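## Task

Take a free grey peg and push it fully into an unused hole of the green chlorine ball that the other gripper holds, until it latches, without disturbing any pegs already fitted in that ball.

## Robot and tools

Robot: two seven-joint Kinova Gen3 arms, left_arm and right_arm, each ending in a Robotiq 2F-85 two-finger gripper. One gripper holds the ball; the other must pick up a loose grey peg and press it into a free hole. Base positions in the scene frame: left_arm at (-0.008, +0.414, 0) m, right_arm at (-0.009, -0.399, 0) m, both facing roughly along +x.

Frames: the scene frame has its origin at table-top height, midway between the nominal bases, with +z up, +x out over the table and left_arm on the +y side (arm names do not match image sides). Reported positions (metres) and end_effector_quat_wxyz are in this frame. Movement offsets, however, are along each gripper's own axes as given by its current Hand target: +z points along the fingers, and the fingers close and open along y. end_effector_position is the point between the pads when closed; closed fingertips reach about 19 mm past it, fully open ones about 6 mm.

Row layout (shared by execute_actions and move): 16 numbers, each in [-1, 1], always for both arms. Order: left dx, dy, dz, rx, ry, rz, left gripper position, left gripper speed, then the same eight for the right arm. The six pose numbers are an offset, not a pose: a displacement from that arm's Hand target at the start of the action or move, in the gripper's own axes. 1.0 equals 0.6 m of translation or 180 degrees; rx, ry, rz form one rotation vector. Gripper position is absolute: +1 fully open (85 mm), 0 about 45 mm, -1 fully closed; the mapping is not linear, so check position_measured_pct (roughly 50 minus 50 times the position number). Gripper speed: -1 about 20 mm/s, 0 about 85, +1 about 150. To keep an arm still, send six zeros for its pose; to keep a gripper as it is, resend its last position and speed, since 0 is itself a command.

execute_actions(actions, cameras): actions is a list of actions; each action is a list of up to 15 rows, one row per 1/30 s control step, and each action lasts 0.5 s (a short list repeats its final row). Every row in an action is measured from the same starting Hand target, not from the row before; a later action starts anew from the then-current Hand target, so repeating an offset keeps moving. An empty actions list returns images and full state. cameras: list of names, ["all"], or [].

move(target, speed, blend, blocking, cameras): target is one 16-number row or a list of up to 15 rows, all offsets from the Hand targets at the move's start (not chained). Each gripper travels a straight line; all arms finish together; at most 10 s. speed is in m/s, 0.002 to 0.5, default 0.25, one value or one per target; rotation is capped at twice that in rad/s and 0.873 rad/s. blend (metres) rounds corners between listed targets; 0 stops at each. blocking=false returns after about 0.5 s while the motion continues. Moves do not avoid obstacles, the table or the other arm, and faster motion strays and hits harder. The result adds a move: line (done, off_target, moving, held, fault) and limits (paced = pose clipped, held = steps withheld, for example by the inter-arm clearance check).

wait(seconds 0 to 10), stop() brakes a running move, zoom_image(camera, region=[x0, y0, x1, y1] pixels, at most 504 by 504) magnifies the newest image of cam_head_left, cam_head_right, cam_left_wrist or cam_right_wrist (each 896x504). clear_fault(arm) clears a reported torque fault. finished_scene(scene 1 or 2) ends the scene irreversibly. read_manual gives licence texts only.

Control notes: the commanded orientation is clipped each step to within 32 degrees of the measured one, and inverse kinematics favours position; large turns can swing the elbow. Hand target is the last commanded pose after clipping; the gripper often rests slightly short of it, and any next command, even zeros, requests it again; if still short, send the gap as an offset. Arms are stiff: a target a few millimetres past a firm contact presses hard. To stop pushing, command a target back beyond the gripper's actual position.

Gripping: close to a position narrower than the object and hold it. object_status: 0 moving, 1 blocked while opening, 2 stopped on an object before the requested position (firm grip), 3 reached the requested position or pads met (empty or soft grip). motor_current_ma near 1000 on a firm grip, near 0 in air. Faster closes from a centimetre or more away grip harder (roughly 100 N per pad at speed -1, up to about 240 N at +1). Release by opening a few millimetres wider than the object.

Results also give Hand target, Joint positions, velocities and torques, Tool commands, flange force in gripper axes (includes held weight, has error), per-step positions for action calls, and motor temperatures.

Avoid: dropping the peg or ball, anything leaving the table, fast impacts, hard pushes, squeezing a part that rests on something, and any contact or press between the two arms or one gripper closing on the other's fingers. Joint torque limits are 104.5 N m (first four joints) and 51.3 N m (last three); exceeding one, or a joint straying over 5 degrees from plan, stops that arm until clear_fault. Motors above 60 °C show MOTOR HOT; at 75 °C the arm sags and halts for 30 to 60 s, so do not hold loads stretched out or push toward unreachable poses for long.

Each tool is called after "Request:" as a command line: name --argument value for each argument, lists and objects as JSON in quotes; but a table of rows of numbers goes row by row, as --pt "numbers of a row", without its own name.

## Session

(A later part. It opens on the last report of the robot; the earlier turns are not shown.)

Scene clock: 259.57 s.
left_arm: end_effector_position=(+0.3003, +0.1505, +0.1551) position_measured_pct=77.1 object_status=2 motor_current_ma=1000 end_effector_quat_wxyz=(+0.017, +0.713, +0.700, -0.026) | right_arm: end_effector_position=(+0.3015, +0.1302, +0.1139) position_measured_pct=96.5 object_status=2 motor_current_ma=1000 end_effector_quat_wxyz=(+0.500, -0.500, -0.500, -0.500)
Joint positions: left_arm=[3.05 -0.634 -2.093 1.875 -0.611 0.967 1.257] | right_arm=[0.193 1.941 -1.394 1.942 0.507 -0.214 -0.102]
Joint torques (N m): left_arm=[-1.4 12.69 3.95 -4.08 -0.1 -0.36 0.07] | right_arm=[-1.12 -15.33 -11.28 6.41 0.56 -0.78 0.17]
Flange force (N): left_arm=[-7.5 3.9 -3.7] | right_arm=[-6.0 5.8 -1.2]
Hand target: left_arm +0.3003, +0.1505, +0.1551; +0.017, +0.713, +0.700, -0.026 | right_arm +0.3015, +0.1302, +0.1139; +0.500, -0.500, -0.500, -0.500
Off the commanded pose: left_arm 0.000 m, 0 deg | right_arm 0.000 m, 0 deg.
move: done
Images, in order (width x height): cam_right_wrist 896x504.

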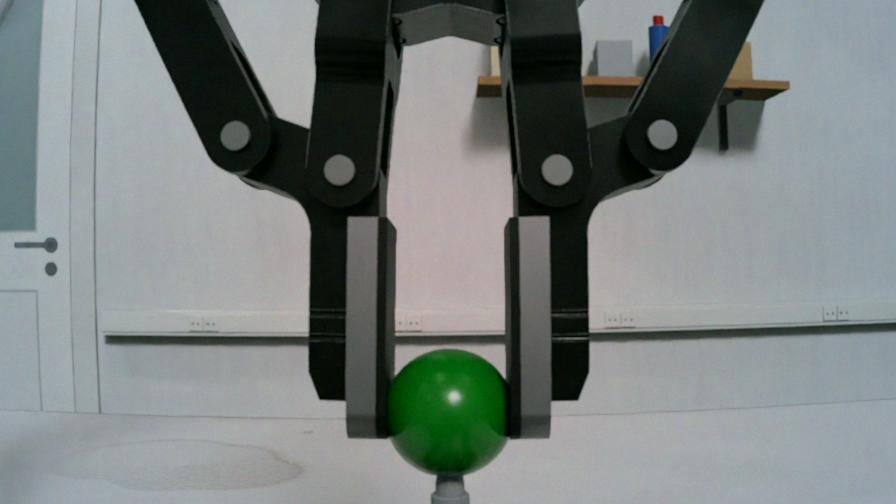

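Request:
move --target '[0,0,0,0,0,0,-0.85,1,0.0017,0,0,0,0,0,-1,-1]' --speed 0.008

Request:
move --target '[0,0,0,0,0,0,-0.85,1,0.0012,0,0,0,0,0,-1,-1]' --speed 0.008

Request:
move --target '[0,0,0,0,0,0,-0.85,1,0.0012,0,0,0,0,0,-1,-1]' --speed 0.008

Request:
move --target '[0,0,0,0,0,0,-0.85,1,0.001,0,0,0,0,0,-1,-1]' --speed 0.008

Request:
move --target '[0,0,0,0,0,0,-0.85,1,0.001,0,0,0,0,0,-1,-1]' --speed 0.008 --cameras '["cam_right_wrist"]'

Request:
zoom_image --camera "cam_right_wrist" --region '[370, 360, 530, 504]'

Scene clock: 270.87 s.
left_arm: end_effector_position=(+0.3003, +0.1505, +0.1551) position_measured_pct=77.1 object_status=2 motor_current_ma=1000 end_effector_quat_wxyz=(+0.017, +0.713, +0.700, -0.026) | right_arm: end_effector_position=(+0.3015, +0.1302, +0.1149) position_measured_pct=96.5 object_status=2 motor_current_ma=1000 end_effector_quat_wxyz=(+0.500, -0.500, -0.500, -0.500)
Joint positions: left_arm=[3.05 -0.634 -2.093 1.875 -0.611 0.967 1.257] | right_arm=[0.192 1.938 -1.394 1.944 0.505 -0.216 -0.103]
Joint torques (N m): left_arm=[-1.47 12.65 3.92 -4 -0.06 -0.32 0.08] | right_arm=[-1.07 -15.38 -11.38 6.33 0.6 -0.82 0.16]
Flange force (N): left_arm=[-7.8 4.0 -3.6] | right_arm=[-6.0 5.6 -1.3]
Hand target: left_arm +0.3003, +0.1505, +0.1551; +0.017, +0.713, +0.700, -0.026 | right_arm +0.3015, +0.1302, +0.1149; +0.500, -0.500, -0.500, -0.500
Off the commanded pose: left_arm 0.000 m, 0 deg | right_arm 0.000 m, 0 deg.
move: done

Scene clock: 271.57 s.
left_arm: end_effector_position=(+0.3003, +0.1505, +0.1552) position_measured_pct=77.1 object_status=2 motor_current_ma=1000 end_effector_quat_wxyz=(+0.017, +0.713, +0.700, -0.026) | right_arm: end_effector_position=(+0.3015, +0.1302, +0.1156) position_measured_pct=96.5 object_status=2 motor_current_ma=1000 end_effector_quat_wxyz=(+0.500, -0.500, -0.500, -0.500)
Joint positions: left_arm=[3.05 -0.634 -2.093 1.875 -0.611 0.967 1.257] | right_arm=[0.192 1.936 -1.395 1.945 0.504 -0.217 -0.104]
Joint torques (N m): left_arm=[-1.22 12.43 3.96 -3.74 0.04 -0.4 0.08] | right_arm=[-1.01 -15.62 -11.86 6.3 0.64 -0.94 0.13]
Flange force (N): left_arm=[-7.5 4.6 -4.6] | right_arm=[-6.9 5.4 -1.6]
Hand target: left_arm +0.3003, +0.1505, +0.1551; +0.017, +0.713, +0.700, -0.026 | right_arm +0.3015, +0.1302, +0.1157; +0.500, -0.500, -0.500, -0.500
Off the commanded pose: left_arm 0.000 m, 0 deg | right_arm 0.000 m, 0 deg.
move: done

Scene clock: 272.27 s.
left_arm: end_effector_position=(+0.3003, +0.1505, +0.1552) position_measured_pct=77.1 object_status=2 motor_current_ma=1000 end_effector_quat_wxyz=(+0.017, +0.713, +0.700, -0.026) | right_arm: end_effector_position=(+0.3015, +0.1302, +0.1164) position_measured_pct=96.5 object_status=2 motor_current_ma=1000 end_effector_quat_wxyz=(+0.500, -0.500, -0.500, -0.500)
Joint positions: left_arm=[3.05 -0.634 -2.093 1.875 -0.611 0.967 1.257] | right_arm=[0.192 1.934 -1.395 1.946 0.503 -0.218 -0.104]
Joint torques (N m): left_arm=[-0.94 11.57 3.85 -3.47 0.14 -0.66 0.12] | right_arm=[-1.25 -16.13 -13.26 6.74 0.81 -1.06 0.16]
Flange force (N): left_arm=[-6.6 4.4 -7.2] | right_arm=[-9.3 5.4 -2.5]
Hand target: left_arm +0.3003, +0.1505, +0.1551; +0.017, +0.713, +0.700, -0.026 | right_arm +0.3015, +0.1302, +0.1164; +0.500, -0.500, -0.500, -0.500
Off the commanded pose: left_arm 0.000 m, 0 deg | right_arm 0.000 m, 0 deg.
move: done

Scene clock: 272.97 s.
left_arm: end_effector_position=(+0.3003, +0.1505, +0.1552) position_measured_pct=77.1 object_status=2 motor_current_ma=1000 end_effector_quat_wxyz=(+0.017, +0.713, +0.700, -0.026) | right_arm: end_effector_position=(+0.3015, +0.1302, +0.1169) position_measured_pct=96.5 object_status=2 motor_current_ma=1000 end_effector_quat_wxyz=(+0.500, -0.500, -0.500, -0.500)
Joint positions: left_arm=[3.05 -0.634 -2.093 1.875 -0.611 0.967 1.257] | right_arm=[0.191 1.932 -1.395 1.946 0.502 -0.219 -0.105]
Joint torques (N m): left_arm=[-0.68 11.32 3.98 -3.44 0.18 -0.82 0.12] | right_arm=[-1.41 -16.35 -13.87 6.97 0.91 -1.1 0.15]
Flange force (N): left_arm=[-5.9 4.5 -8.1] | right_arm=[-10.4 5.4 -3.0]
Hand target: left_arm +0.3003, +0.1505, +0.1552; +0.017, +0.713, +0.700, -0.026 | right_arm +0.3015, +0.1302, +0.1170; +0.500, -0.500, -0.500, -0.500
Off the commanded pose: left_arm 0.000 m, 0 deg | right_arm 0.000 m, 0 deg.
move: done

Scene clock: 273.67 s.
left_arm: end_effector_position=(+0.3003, +0.1505, +0.1552) position_measured_pct=77.1 object_status=2 motor_current_ma=1000 end_effector_quat_wxyz=(+0.017, +0.713, +0.700, -0.026) | right_arm: end_effector_position=(+0.3015, +0.1302, +0.1175) position_measured_pct=96.5 object_status=2 motor_current_ma=1000 end_effector_quat_wxyz=(+0.500, -0.500, -0.500, -0.500)
Joint positions: left_arm=[3.05 -0.634 -2.093 1.875 -0.611 0.967 1.257] | right_arm=[0.191 1.93 -1.395 1.947 0.5 -0.22 -0.105]
Joint torques (N m): left_arm=[-0.65 10.93 3.84 -3.19 0.22 -0.94 0.1] | right_arm=[-1.53 -16.6 -14.66 7.26 1.01 -1.14 0.17]
Flange force (N): left_arm=[-6.0 4.6 -9.5] | right_arm=[-11.7 5.5 -3.3]
Hand target: left_arm +0.3003, +0.1505, +0.1552; +0.017, +0.713, +0.700, -0.026 | right_arm +0.3015, +0.1302, +0.1176; +0.500, -0.500, -0.500, -0.500
Off the commanded pose: left_arm 0.000 m, 0 deg | right_arm 0.000 m, 0 deg.
move: done
Images, in order (width x height): cam_right_wrist 896x504.

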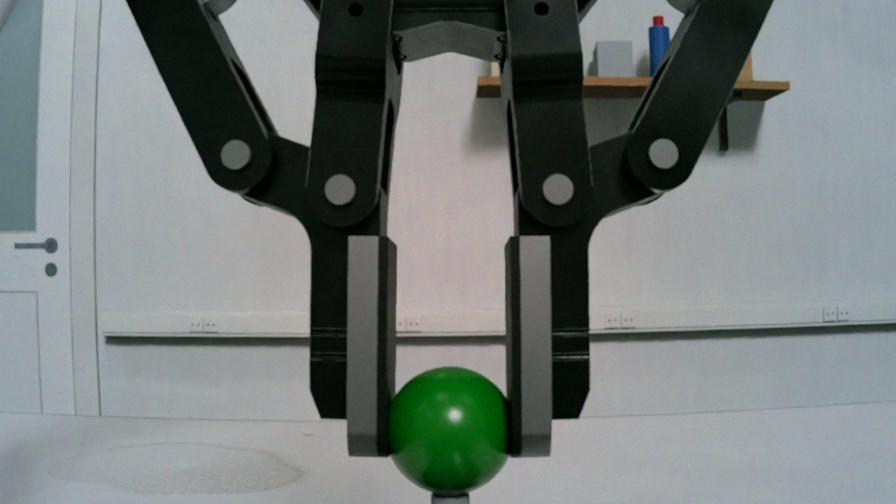

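Scaled by 3.150 from the camera's 896x504 image, which has a finer 1280x720 frame.

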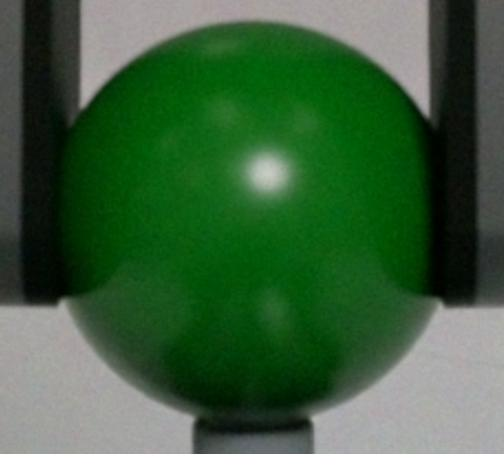

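Request:
move --target '[0,0,0,0,0,0,-0.85,1,0.0012,0,0,0,0,0,-1,-1]' --speed 0.008

Request:
move --target '[0,0,0,0,0,0,-0.85,1,0.0012,0,0,0,0,0,-1,-1]' --speed 0.008

Request:
move --target '[0,0,0,0,0,0,-0.85,1,0.0012,0,0,0,0,0,-1,-1]' --speed 0.008

Request:
move --target '[0,0,0,0,0,0,-0.85,1,0.0017,0,0,0,0,0,-1,-1]' --speed 0.008

Request:
move --target '[0,0,0,0,0,0,-0.85,1,0.0017,0,0,0,0,0,-1,-1]' --speed 0.008 --cameras '["cam_right_wrist"]'

Request:
zoom_image --camera "cam_right_wrist" --region '[370, 360, 530, 504]'

Scene clock: 293.23 s.
left_arm: end_effector_position=(+0.3003, +0.1505, +0.1552) position_measured_pct=77.1 object_status=2 motor_current_ma=1000 end_effector_quat_wxyz=(+0.017, +0.713, +0.700, -0.026) | right_arm: end_effector_position=(+0.3015, +0.1302, +0.1183) position_measured_pct=96.5 object_status=2 motor_current_ma=1000 end_effector_quat_wxyz=(+0.500, -0.500, -0.500, -0.500)
Joint positions: left_arm=[3.05 -0.634 -2.093 1.875 -0.611 0.967 1.257] | right_arm=[0.191 1.928 -1.395 1.948 0.499 -0.221 -0.106]
Joint torques (N m): left_arm=[-0.42 10.24 3.56 -2.9 0.13 -1 0.1] | right_arm=[-1.69 -17.04 -15.98 7.89 1.18 -1.2 0.17]
Flange force (N): left_arm=[-5.1 4.2 -11.9] | right_arm=[-14.1 5.7 -3.6]
Hand target: left_arm +0.3003, +0.1505, +0.1552; +0.017, +0.713, +0.700, -0.026 | right_arm +0.3015, +0.1302, +0.1183; +0.500, -0.500, -0.500, -0.500
Off the commanded pose: left_arm 0.000 m, 0 deg | right_arm 0.000 m, 0 deg.
move: done

Scene clock: 293.93 s.
left_arm: end_effector_position=(+0.3003, +0.1505, +0.1552) position_measured_pct=77.1 object_status=2 motor_current_ma=1000 end_effector_quat_wxyz=(+0.017, +0.713, +0.700, -0.026) | right_arm: end_effector_position=(+0.3015, +0.1302, +0.1190) position_measured_pct=96.5 object_status=2 motor_current_ma=1000 end_effector_quat_wxyz=(+0.500, -0.500, -0.500, -0.500)
Joint positions: left_arm=[3.05 -0.634 -2.093 1.875 -0.611 0.967 1.257] | right_arm=[0.19 1.926 -1.395 1.949 0.498 -0.222 -0.107]
Joint torques (N m): left_arm=[-0.41 8.41 2.6 -1.8 0.04 -1.19 0.07] | right_arm=[-2.16 -18.24 -19.26 9.62 1.64 -1.26 0.19]
Flange force (N): left_arm=[-5.3 3.9 -18.3] | right_arm=[-20.3 6.5 -4.0]
Hand target: left_arm +0.3003, +0.1505, +0.1552; +0.017, +0.713, +0.700, -0.026 | right_arm +0.3015, +0.1302, +0.1190; +0.500, -0.500, -0.500, -0.500
Off the commanded pose: left_arm 0.000 m, 0 deg | right_arm 0.000 m, 0 deg.
move: done

Scene clock: 294.63 s.
left_arm: end_effector_position=(+0.3003, +0.1505, +0.1552) position_measured_pct=77.1 object_status=2 motor_current_ma=1000 end_effector_quat_wxyz=(+0.017, +0.713, +0.700, -0.026) | right_arm: end_effector_position=(+0.3015, +0.1302, +0.1197) position_measured_pct=96.5 object_status=2 motor_current_ma=1000 end_effector_quat_wxyz=(+0.500, -0.500, -0.500, -0.500)
Joint positions: left_arm=[3.05 -0.634 -2.093 1.875 -0.611 0.967 1.257] | right_arm=[0.19 1.924 -1.396 1.95 0.496 -0.224 -0.107]
Joint torques (N m): left_arm=[-0.24 6.25 1.48 -0.66 -0.07 -1.41 0.08] | right_arm=[-2.7 -19.7 -23.19 11.54 2.2 -1.35 0.21]
Flange force (N): left_arm=[-4.6 3.1 -25.8] | right_arm=[-27.7 7.2 -4.9]
Hand target: left_arm +0.3003, +0.1505, +0.1552; +0.017, +0.713, +0.700, -0.026 | right_arm +0.3015, +0.1302, +0.1197; +0.500, -0.500, -0.500, -0.500
Off the commanded pose: left_arm 0.000 m, 0 deg | right_arm 0.000 m, 0 deg.
move: done

Scene clock: 295.33 s.
left_arm: end_effector_position=(+0.3003, +0.1505, +0.1552) position_measured_pct=77.1 object_status=2 motor_current_ma=1000 end_effector_quat_wxyz=(+0.017, +0.713, +0.700, -0.026) | right_arm: end_effector_position=(+0.3015, +0.1302, +0.1207) position_measured_pct=96.5 object_status=2 motor_current_ma=1000 end_effector_quat_wxyz=(+0.500, -0.500, -0.500, -0.500)
Joint positions: left_arm=[3.05 -0.634 -2.093 1.875 -0.611 0.967 1.257] | right_arm=[0.189 1.921 -1.396 1.951 0.495 -0.225 -0.108]
Joint torques (N m): left_arm=[0.08 3.44 0.12 0.85 -0.17 -1.75 0.09] | right_arm=[-3.5 -21.57 -28.44 14.1 2.92 -1.47 0.19]
Flange force (N): left_arm=[-3.6 2.4 -35.8] | right_arm=[-37.5 8.1 -6.1]
Hand target: left_arm +0.3003, +0.1505, +0.1552; +0.017, +0.713, +0.700, -0.026 | right_arm +0.3015, +0.1302, +0.1207; +0.500, -0.500, -0.500, -0.500
Off the commanded pose: left_arm 0.000 m, 0 deg | right_arm 0.000 m, 0 deg.
move: done

Scene clock: 296.03 s.
left_arm: end_effector_position=(+0.3004, +0.1504, +0.1552) position_measured_pct=77.1 object_status=2 motor_current_ma=1000 end_effector_quat_wxyz=(+0.017, +0.713, +0.700, -0.026) | right_arm: end_effector_position=(+0.3015, +0.1302, +0.1217) position_measured_pct=96.5 object_status=2 motor_current_ma=1000 end_effector_quat_wxyz=(+0.500, -0.500, -0.500, -0.500)
Joint positions: left_arm=[3.05 -0.634 -2.093 1.875 -0.611 0.967 1.257] | right_arm=[0.189 1.918 -1.396 1.953 0.493 -0.227 -0.109]
Joint torques (N m): left_arm=[0.31 0.5 -1.32 2.43 -0.33 -2.07 0.07] | right_arm=[-4.3 -23.57 -34.01 16.89 3.71 -1.6 0.21]
Flange force (N): left_arm=[-2.9 1.5 -45.9] | right_arm=[-47.9 9.3 -7.0]
Hand target: left_arm +0.3003, +0.1505, +0.1552; +0.017, +0.713, +0.700, -0.026 | right_arm +0.3015, +0.1302, +0.1218; +0.500, -0.500, -0.500, -0.500
Off the commanded pose: left_arm 0.000 m, 0 deg | right_arm 0.000 m, 0 deg.
move: done
Images, in order (width x height): cam_right_wrist 896x504.

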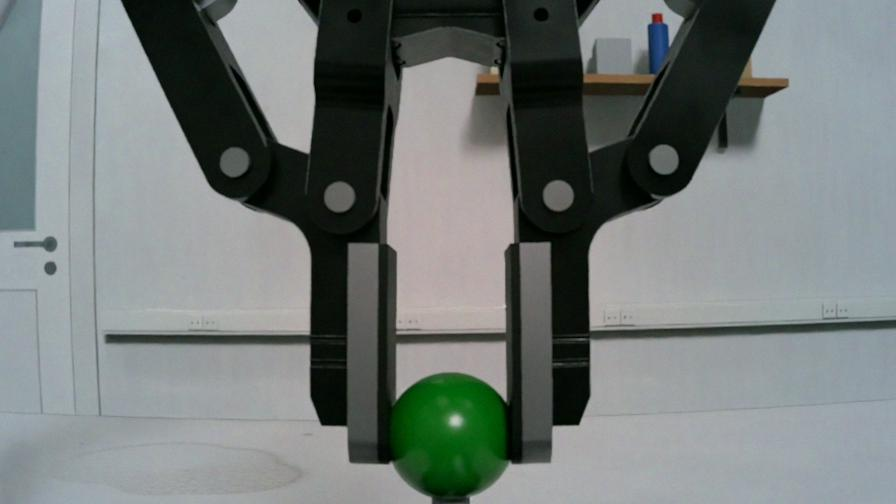

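Scaled by 3.150 from the camera's 896x504 image, which has a finer 1280x720 frame.

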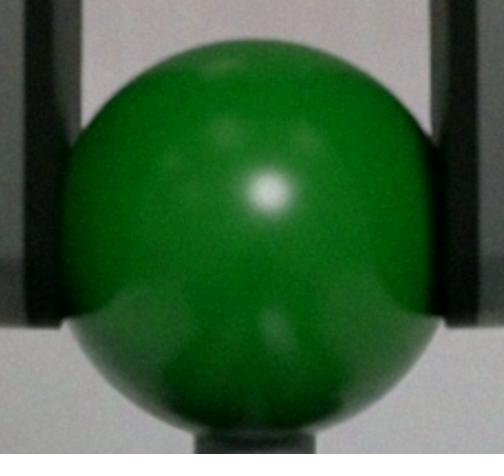

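Request:
move --target '[0,0,0,0,0,0,-0.85,1,-0.0062,0,0,0,0,0,-1,-1]' --speed 0.01

Request:
move --target '[0,0,0,0,0,0,-0.85,1,0,0,0,0,0,0,-0.6,-0.7]' --speed 0.01

Request:
move --target '[0,0,0,0,0,0,-0.85,1,-0.054,-0.002,-0.18,0,0,0,-0.6,-0.7]' --speed 0.15 --cameras '["cam_right_wrist"]'

Request:
zoom_image --camera "cam_right_wrist" --region '[380, 200, 520, 340]'

Scene clock: 305.60 s.
left_arm: end_effector_position=(+0.3003, +0.1505, +0.1550) position_measured_pct=77.1 object_status=2 motor_current_ma=1000 end_effector_quat_wxyz=(+0.016, +0.713, +0.700, -0.026) | right_arm: end_effector_position=(+0.3015, +0.1302, +0.1182) position_measured_pct=96.5 object_status=2 motor_current_ma=1000 end_effector_quat_wxyz=(+0.500, -0.500, -0.500, -0.500)
Joint positions: left_arm=[3.05 -0.634 -2.093 1.875 -0.611 0.967 1.257] | right_arm=[0.191 1.929 -1.395 1.948 0.5 -0.221 -0.106]
Joint torques (N m): left_arm=[-0.4 10.99 4.17 -3.6 0.28 -1.18 0.11] | right_arm=[-1.66 -16.42 -14.18 6.98 0.98 -1.17 0.15]
Flange force (N): left_arm=[-4.9 4.3 -9.1] | right_arm=[-10.8 5.6 -3.8]
Hand target: left_arm +0.3003, +0.1505, +0.1551; +0.017, +0.713, +0.700, -0.026 | right_arm +0.3015, +0.1302, +0.1180; +0.500, -0.500, -0.500, -0.500
Off the commanded pose: left_arm 0.000 m, 0 deg | right_arm 0.000 m, 0 deg.
move: done

Scene clock: 306.23 s.
left_arm: end_effector_position=(+0.3003, +0.1504, +0.1551) position_measured_pct=77.1 object_status=2 motor_current_ma=1000 end_effector_quat_wxyz=(+0.017, +0.713, +0.700, -0.026) | right_arm: end_effector_position=(+0.3015, +0.1302, +0.1181) position_measured_pct=80.1 object_status=0 motor_current_ma=0 end_effector_quat_wxyz=(+0.500, -0.500, -0.500, -0.500)
Joint positions: left_arm=[3.05 -0.634 -2.093 1.875 -0.611 0.967 1.257] | right_arm=[0.191 1.929 -1.395 1.948 0.5 -0.221 -0.106]
Joint torques (N m): left_arm=[-1.35 12.61 4.01 -4.26 -0.14 -0.46 0.08] | right_arm=[-1.39 -15.35 -11.14 6.38 0.58 -0.69 0.15]
Flange force (N): left_arm=[-7.0 3.5 -3.8] | right_arm=[-5.8 6.1 -1.6]
Hand target: left_arm +0.3003, +0.1504, +0.1552; +0.017, +0.713, +0.700, -0.026 | right_arm +0.3015, +0.1302, +0.1180; +0.500, -0.500, -0.500, -0.500
Off the commanded pose: left_arm 0.000 m, 0 deg | right_arm 0.000 m, 0 deg.
move: done

Scene clock: 307.43 s.
left_arm: end_effector_position=(+0.3003, +0.1505, +0.1551) position_measured_pct=77.1 object_status=2 motor_current_ma=1000 end_effector_quat_wxyz=(+0.017, +0.713, +0.700, -0.026) | right_arm: end_effector_position=(+0.3002, +0.0222, +0.0857) position_measured_pct=80.1 object_status=3 motor_current_ma=0 end_effector_quat_wxyz=(+0.500, -0.500, -0.500, -0.500)
Joint positions: left_arm=[3.05 -0.634 -2.093 1.875 -0.611 0.967 1.257] | right_arm=[0.539 2.033 -1.308 2.051 0.587 0 -0.06]
Joint torques (N m): left_arm=[-1.45 12.83 4 -4.28 -0.13 -0.46 0.09] | right_arm=[-1.27 -12.38 -9.93 7.83 -0.06 -0.54 0.19]
Flange force (N): left_arm=[-7.5 3.8 -3.4] | right_arm=[-6.9 4.7 -3.7]
Hand target: left_arm +0.3003, +0.1505, +0.1551; +0.017, +0.713, +0.700, -0.026 | right_arm +0.3003, +0.0222, +0.0856; +0.500, -0.500, -0.500, -0.500
Off the commanded pose: left_arm 0.000 m, 0 deg | right_arm 0.000 m, 0 deg.
move: done
Images, in order (width x height): cam_right_wrist 896x504.

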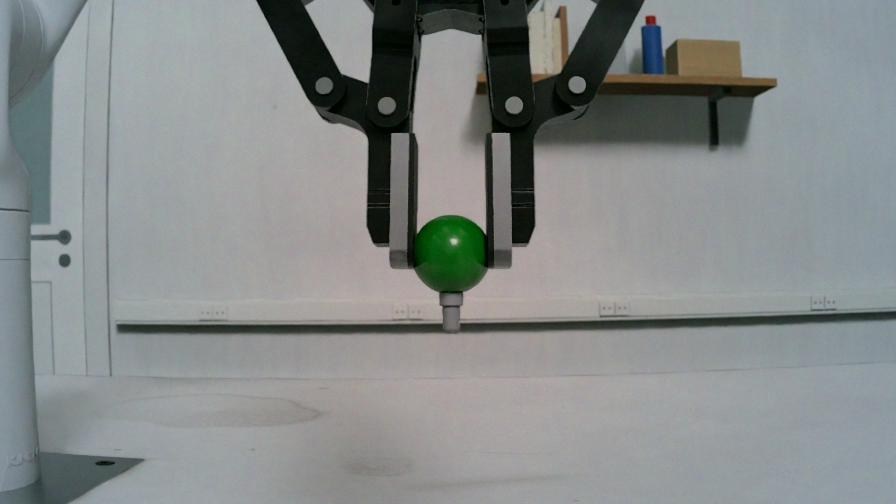

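Scaled by 3.600 from the camera's 896x504 image, which has a finer 1280x720 frame.

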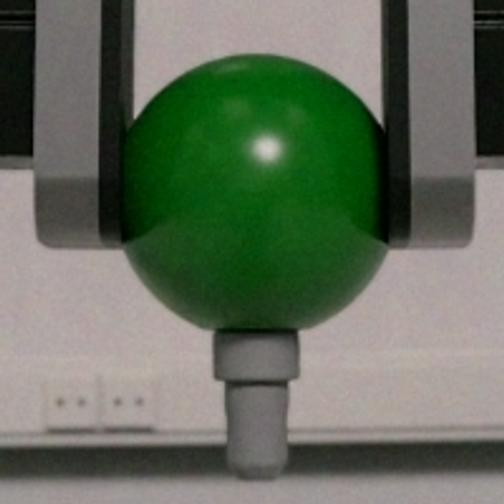

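Request:
move --pt "0.0112 0.0024 0.1831 0 0 0 -0.85 1 0 0 -0.15 0 0 0 -0.6 -0.7" --pt "0.0121 0.0026 0.1984 0 0 0 -0.85 1 0 0 -0.15 0 0 0 -0.6 -0.7" --speed '[0.1,0.006]'

Request:
move --target '[0.0001,0,0.0015,0,0,0,-0.85,1,0,0,0,0,0,0,-0.6,-0.7]' --speed 0.004

Scene clock: 319.87 s.
left_arm: end_effector_position=(+0.3004, +0.1505, +0.0360) position_measured_pct=77.1 object_status=2 motor_current_ma=1000 end_effector_quat_wxyz=(+0.017, +0.713, +0.700, -0.026) | right_arm: end_effector_position=(+0.3004, -0.0678, +0.0856) position_measured_pct=80.1 object_status=3 motor_current_ma=0 end_effector_quat_wxyz=(+0.500, -0.500, -0.500, -0.500)
Joint positions: left_arm=[3.206 -0.816 -2.334 1.997 -0.874 0.677 1.461] | right_arm=[0.836 2.041 -1.279 2.102 0.581 0.24 -0.035]
Joint torques (N m): left_arm=[-1.66 1.94 -3.24 0.07 -1.47 -1.29 0.08] | right_arm=[-1.38 -11.2 -9.17 7.99 -0.77 -0.47 0.2]
Flange force (N): left_arm=[-6.0 -2.4 -46.3] | right_arm=[-7.1 3.2 -5.3]
Hand target: left_arm +0.3004, +0.1505, +0.0359; +0.017, +0.713, +0.700, -0.026 | right_arm +0.3004, -0.0678, +0.0856; +0.500, -0.500, -0.500, -0.500
Off the commanded pose: left_arm 0.000 m, 0 deg | right_arm 0.000 m, 0 deg.
move: done

Scene clock: 320.57 s.
left_arm: end_effector_position=(+0.3004, +0.1505, +0.0350) position_measured_pct=77.1 object_status=2 motor_current_ma=1000 end_effector_quat_wxyz=(+0.017, +0.713, +0.700, -0.026) | right_arm: end_effector_position=(+0.3004, -0.0678, +0.0856) position_measured_pct=80.1 object_status=3 motor_current_ma=0 end_effector_quat_wxyz=(+0.500, -0.500, -0.500, -0.500)
Joint positions: left_arm=[3.208 -0.818 -2.336 1.997 -0.876 0.675 1.462] | right_arm=[0.836 2.041 -1.279 2.102 0.581 0.24 -0.035]
Joint torques (N m): left_arm=[-2.68 -8.39 -9.97 2 -2.7 -1.2 0.12] | right_arm=[-1.36 -11.19 -9.2 7.97 -0.75 -0.51 0.17]
Flange force (N): left_arm=[-7.0 -7.8 -81.5] | right_arm=[-7.2 3.2 -5.4]
Hand target: left_arm +0.3004, +0.1505, +0.0350; +0.017, +0.713, +0.700, -0.026 | right_arm +0.3004, -0.0678, +0.0856; +0.500, -0.500, -0.500, -0.500
Off the commanded pose: left_arm 0.000 m, 0 deg | right_arm 0.000 m, 0 deg.
move: done

One more small step, then lift and inspect.

Request:
move --target '[0.0001,0,0.0011,0,0,0,-0.85,1,0,0,0,0,0,0,-0.6,-0.7]' --speed 0.004

Request:
move --pt "-0.0004 -0.0001 -0.006 0 0 0 -0.85 1 0 0 0 0 0 0 -0.6 -0.7" --pt "-0.0123 -0.0026 -0.2002 0 0 0 -0.85 1 0 0 0.15 0 0 0 -0.6 -0.7" --speed '[0.01,0.1]' --cameras '["cam_right_wrist"]'

Request:
zoom_image --camera "cam_right_wrist" --region '[380, 200, 520, 340]'

Scene clock: 329.83 s.
left_arm: end_effector_position=(+0.3004, +0.1505, +0.0343) position_measured_pct=77.1 object_status=2 motor_current_ma=1000 end_effector_quat_wxyz=(+0.017, +0.713, +0.700, -0.026) | right_arm: end_effector_position=(+0.3004, -0.0678, +0.0856) position_measured_pct=80.1 object_status=3 motor_current_ma=0 end_effector_quat_wxyz=(+0.500, -0.500, -0.500, -0.500)
Joint positions: left_arm=[3.208 -0.819 -2.338 1.997 -0.878 0.673 1.464] | right_arm=[0.836 2.041 -1.279 2.102 0.581 0.24 -0.035]
Joint torques (N m): left_arm=[-2.67 -13.52 -12.7 5.37 -2.3 -0.17 0.06] | right_arm=[-1.31 -11.18 -9.2 7.99 -0.75 -0.47 0.17]
Flange force (N): left_arm=[-9.4 -6.2 -94.6] | right_arm=[-7.1 3.2 -5.1]
Hand target: left_arm +0.3003, +0.1505, +0.0343; +0.017, +0.713, +0.700, -0.026 | right_arm +0.3004, -0.0678, +0.0856; +0.500, -0.500, -0.500, -0.500
Off the commanded pose: left_arm 0.000 m, 0 deg | right_arm 0.000 m, 0 deg.
move: done

Scene clock: 331.97 s.
left_arm: end_effector_position=(+0.3003, +0.1504, +0.1547) position_measured_pct=77.1 object_status=2 motor_current_ma=1000 end_effector_quat_wxyz=(+0.017, +0.713, +0.700, -0.026) | right_arm: end_effector_position=(+0.3003, +0.0222, +0.0857) position_measured_pct=80.1 object_status=3 motor_current_ma=0 end_effector_quat_wxyz=(+0.500, -0.500, -0.500, -0.500)
Joint positions: left_arm=[3.051 -0.634 -2.095 1.875 -0.61 0.965 1.257] | right_arm=[0.539 2.033 -1.308 2.051 0.59 0 -0.062]
Joint torques (N m): left_arm=[-1.41 12.81 3.92 -4.25 -0.13 -0.45 0.1] | right_arm=[-1.41 -12.41 -9.93 7.82 -0.05 -0.56 0.18]
Flange force (N): left_arm=[-7.3 3.7 -3.6] | right_arm=[-7.2 4.8 -4.2]
Hand target: left_arm +0.3003, +0.1504, +0.1547; +0.017, +0.713, +0.700, -0.026 | right_arm +0.3003, +0.0222, +0.0857; +0.500, -0.500, -0.500, -0.500
Off the commanded pose: left_arm 0.000 m, 0 deg | right_arm 0.000 m, 0 deg.
move: done
Images, in order (width x height): cam_right_wrist 896x504.

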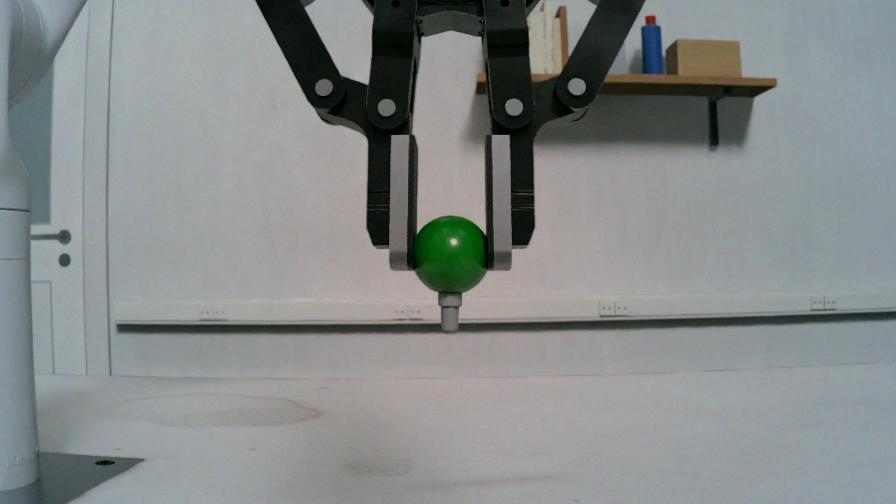

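Scaled by 3.600 from the camera's 896x504 image, which has a finer 1280x720 frame.

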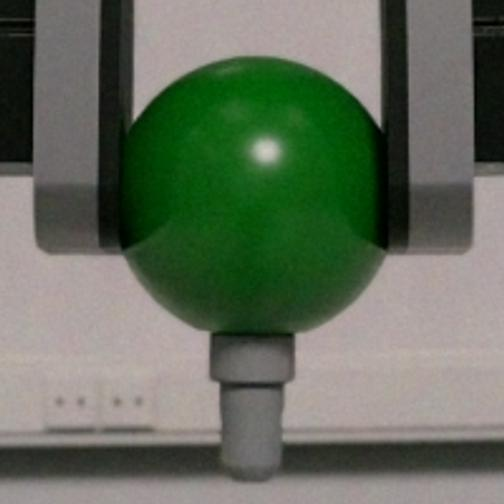

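Request:
finished_scene --scene 2

The scene is finished: the task was done.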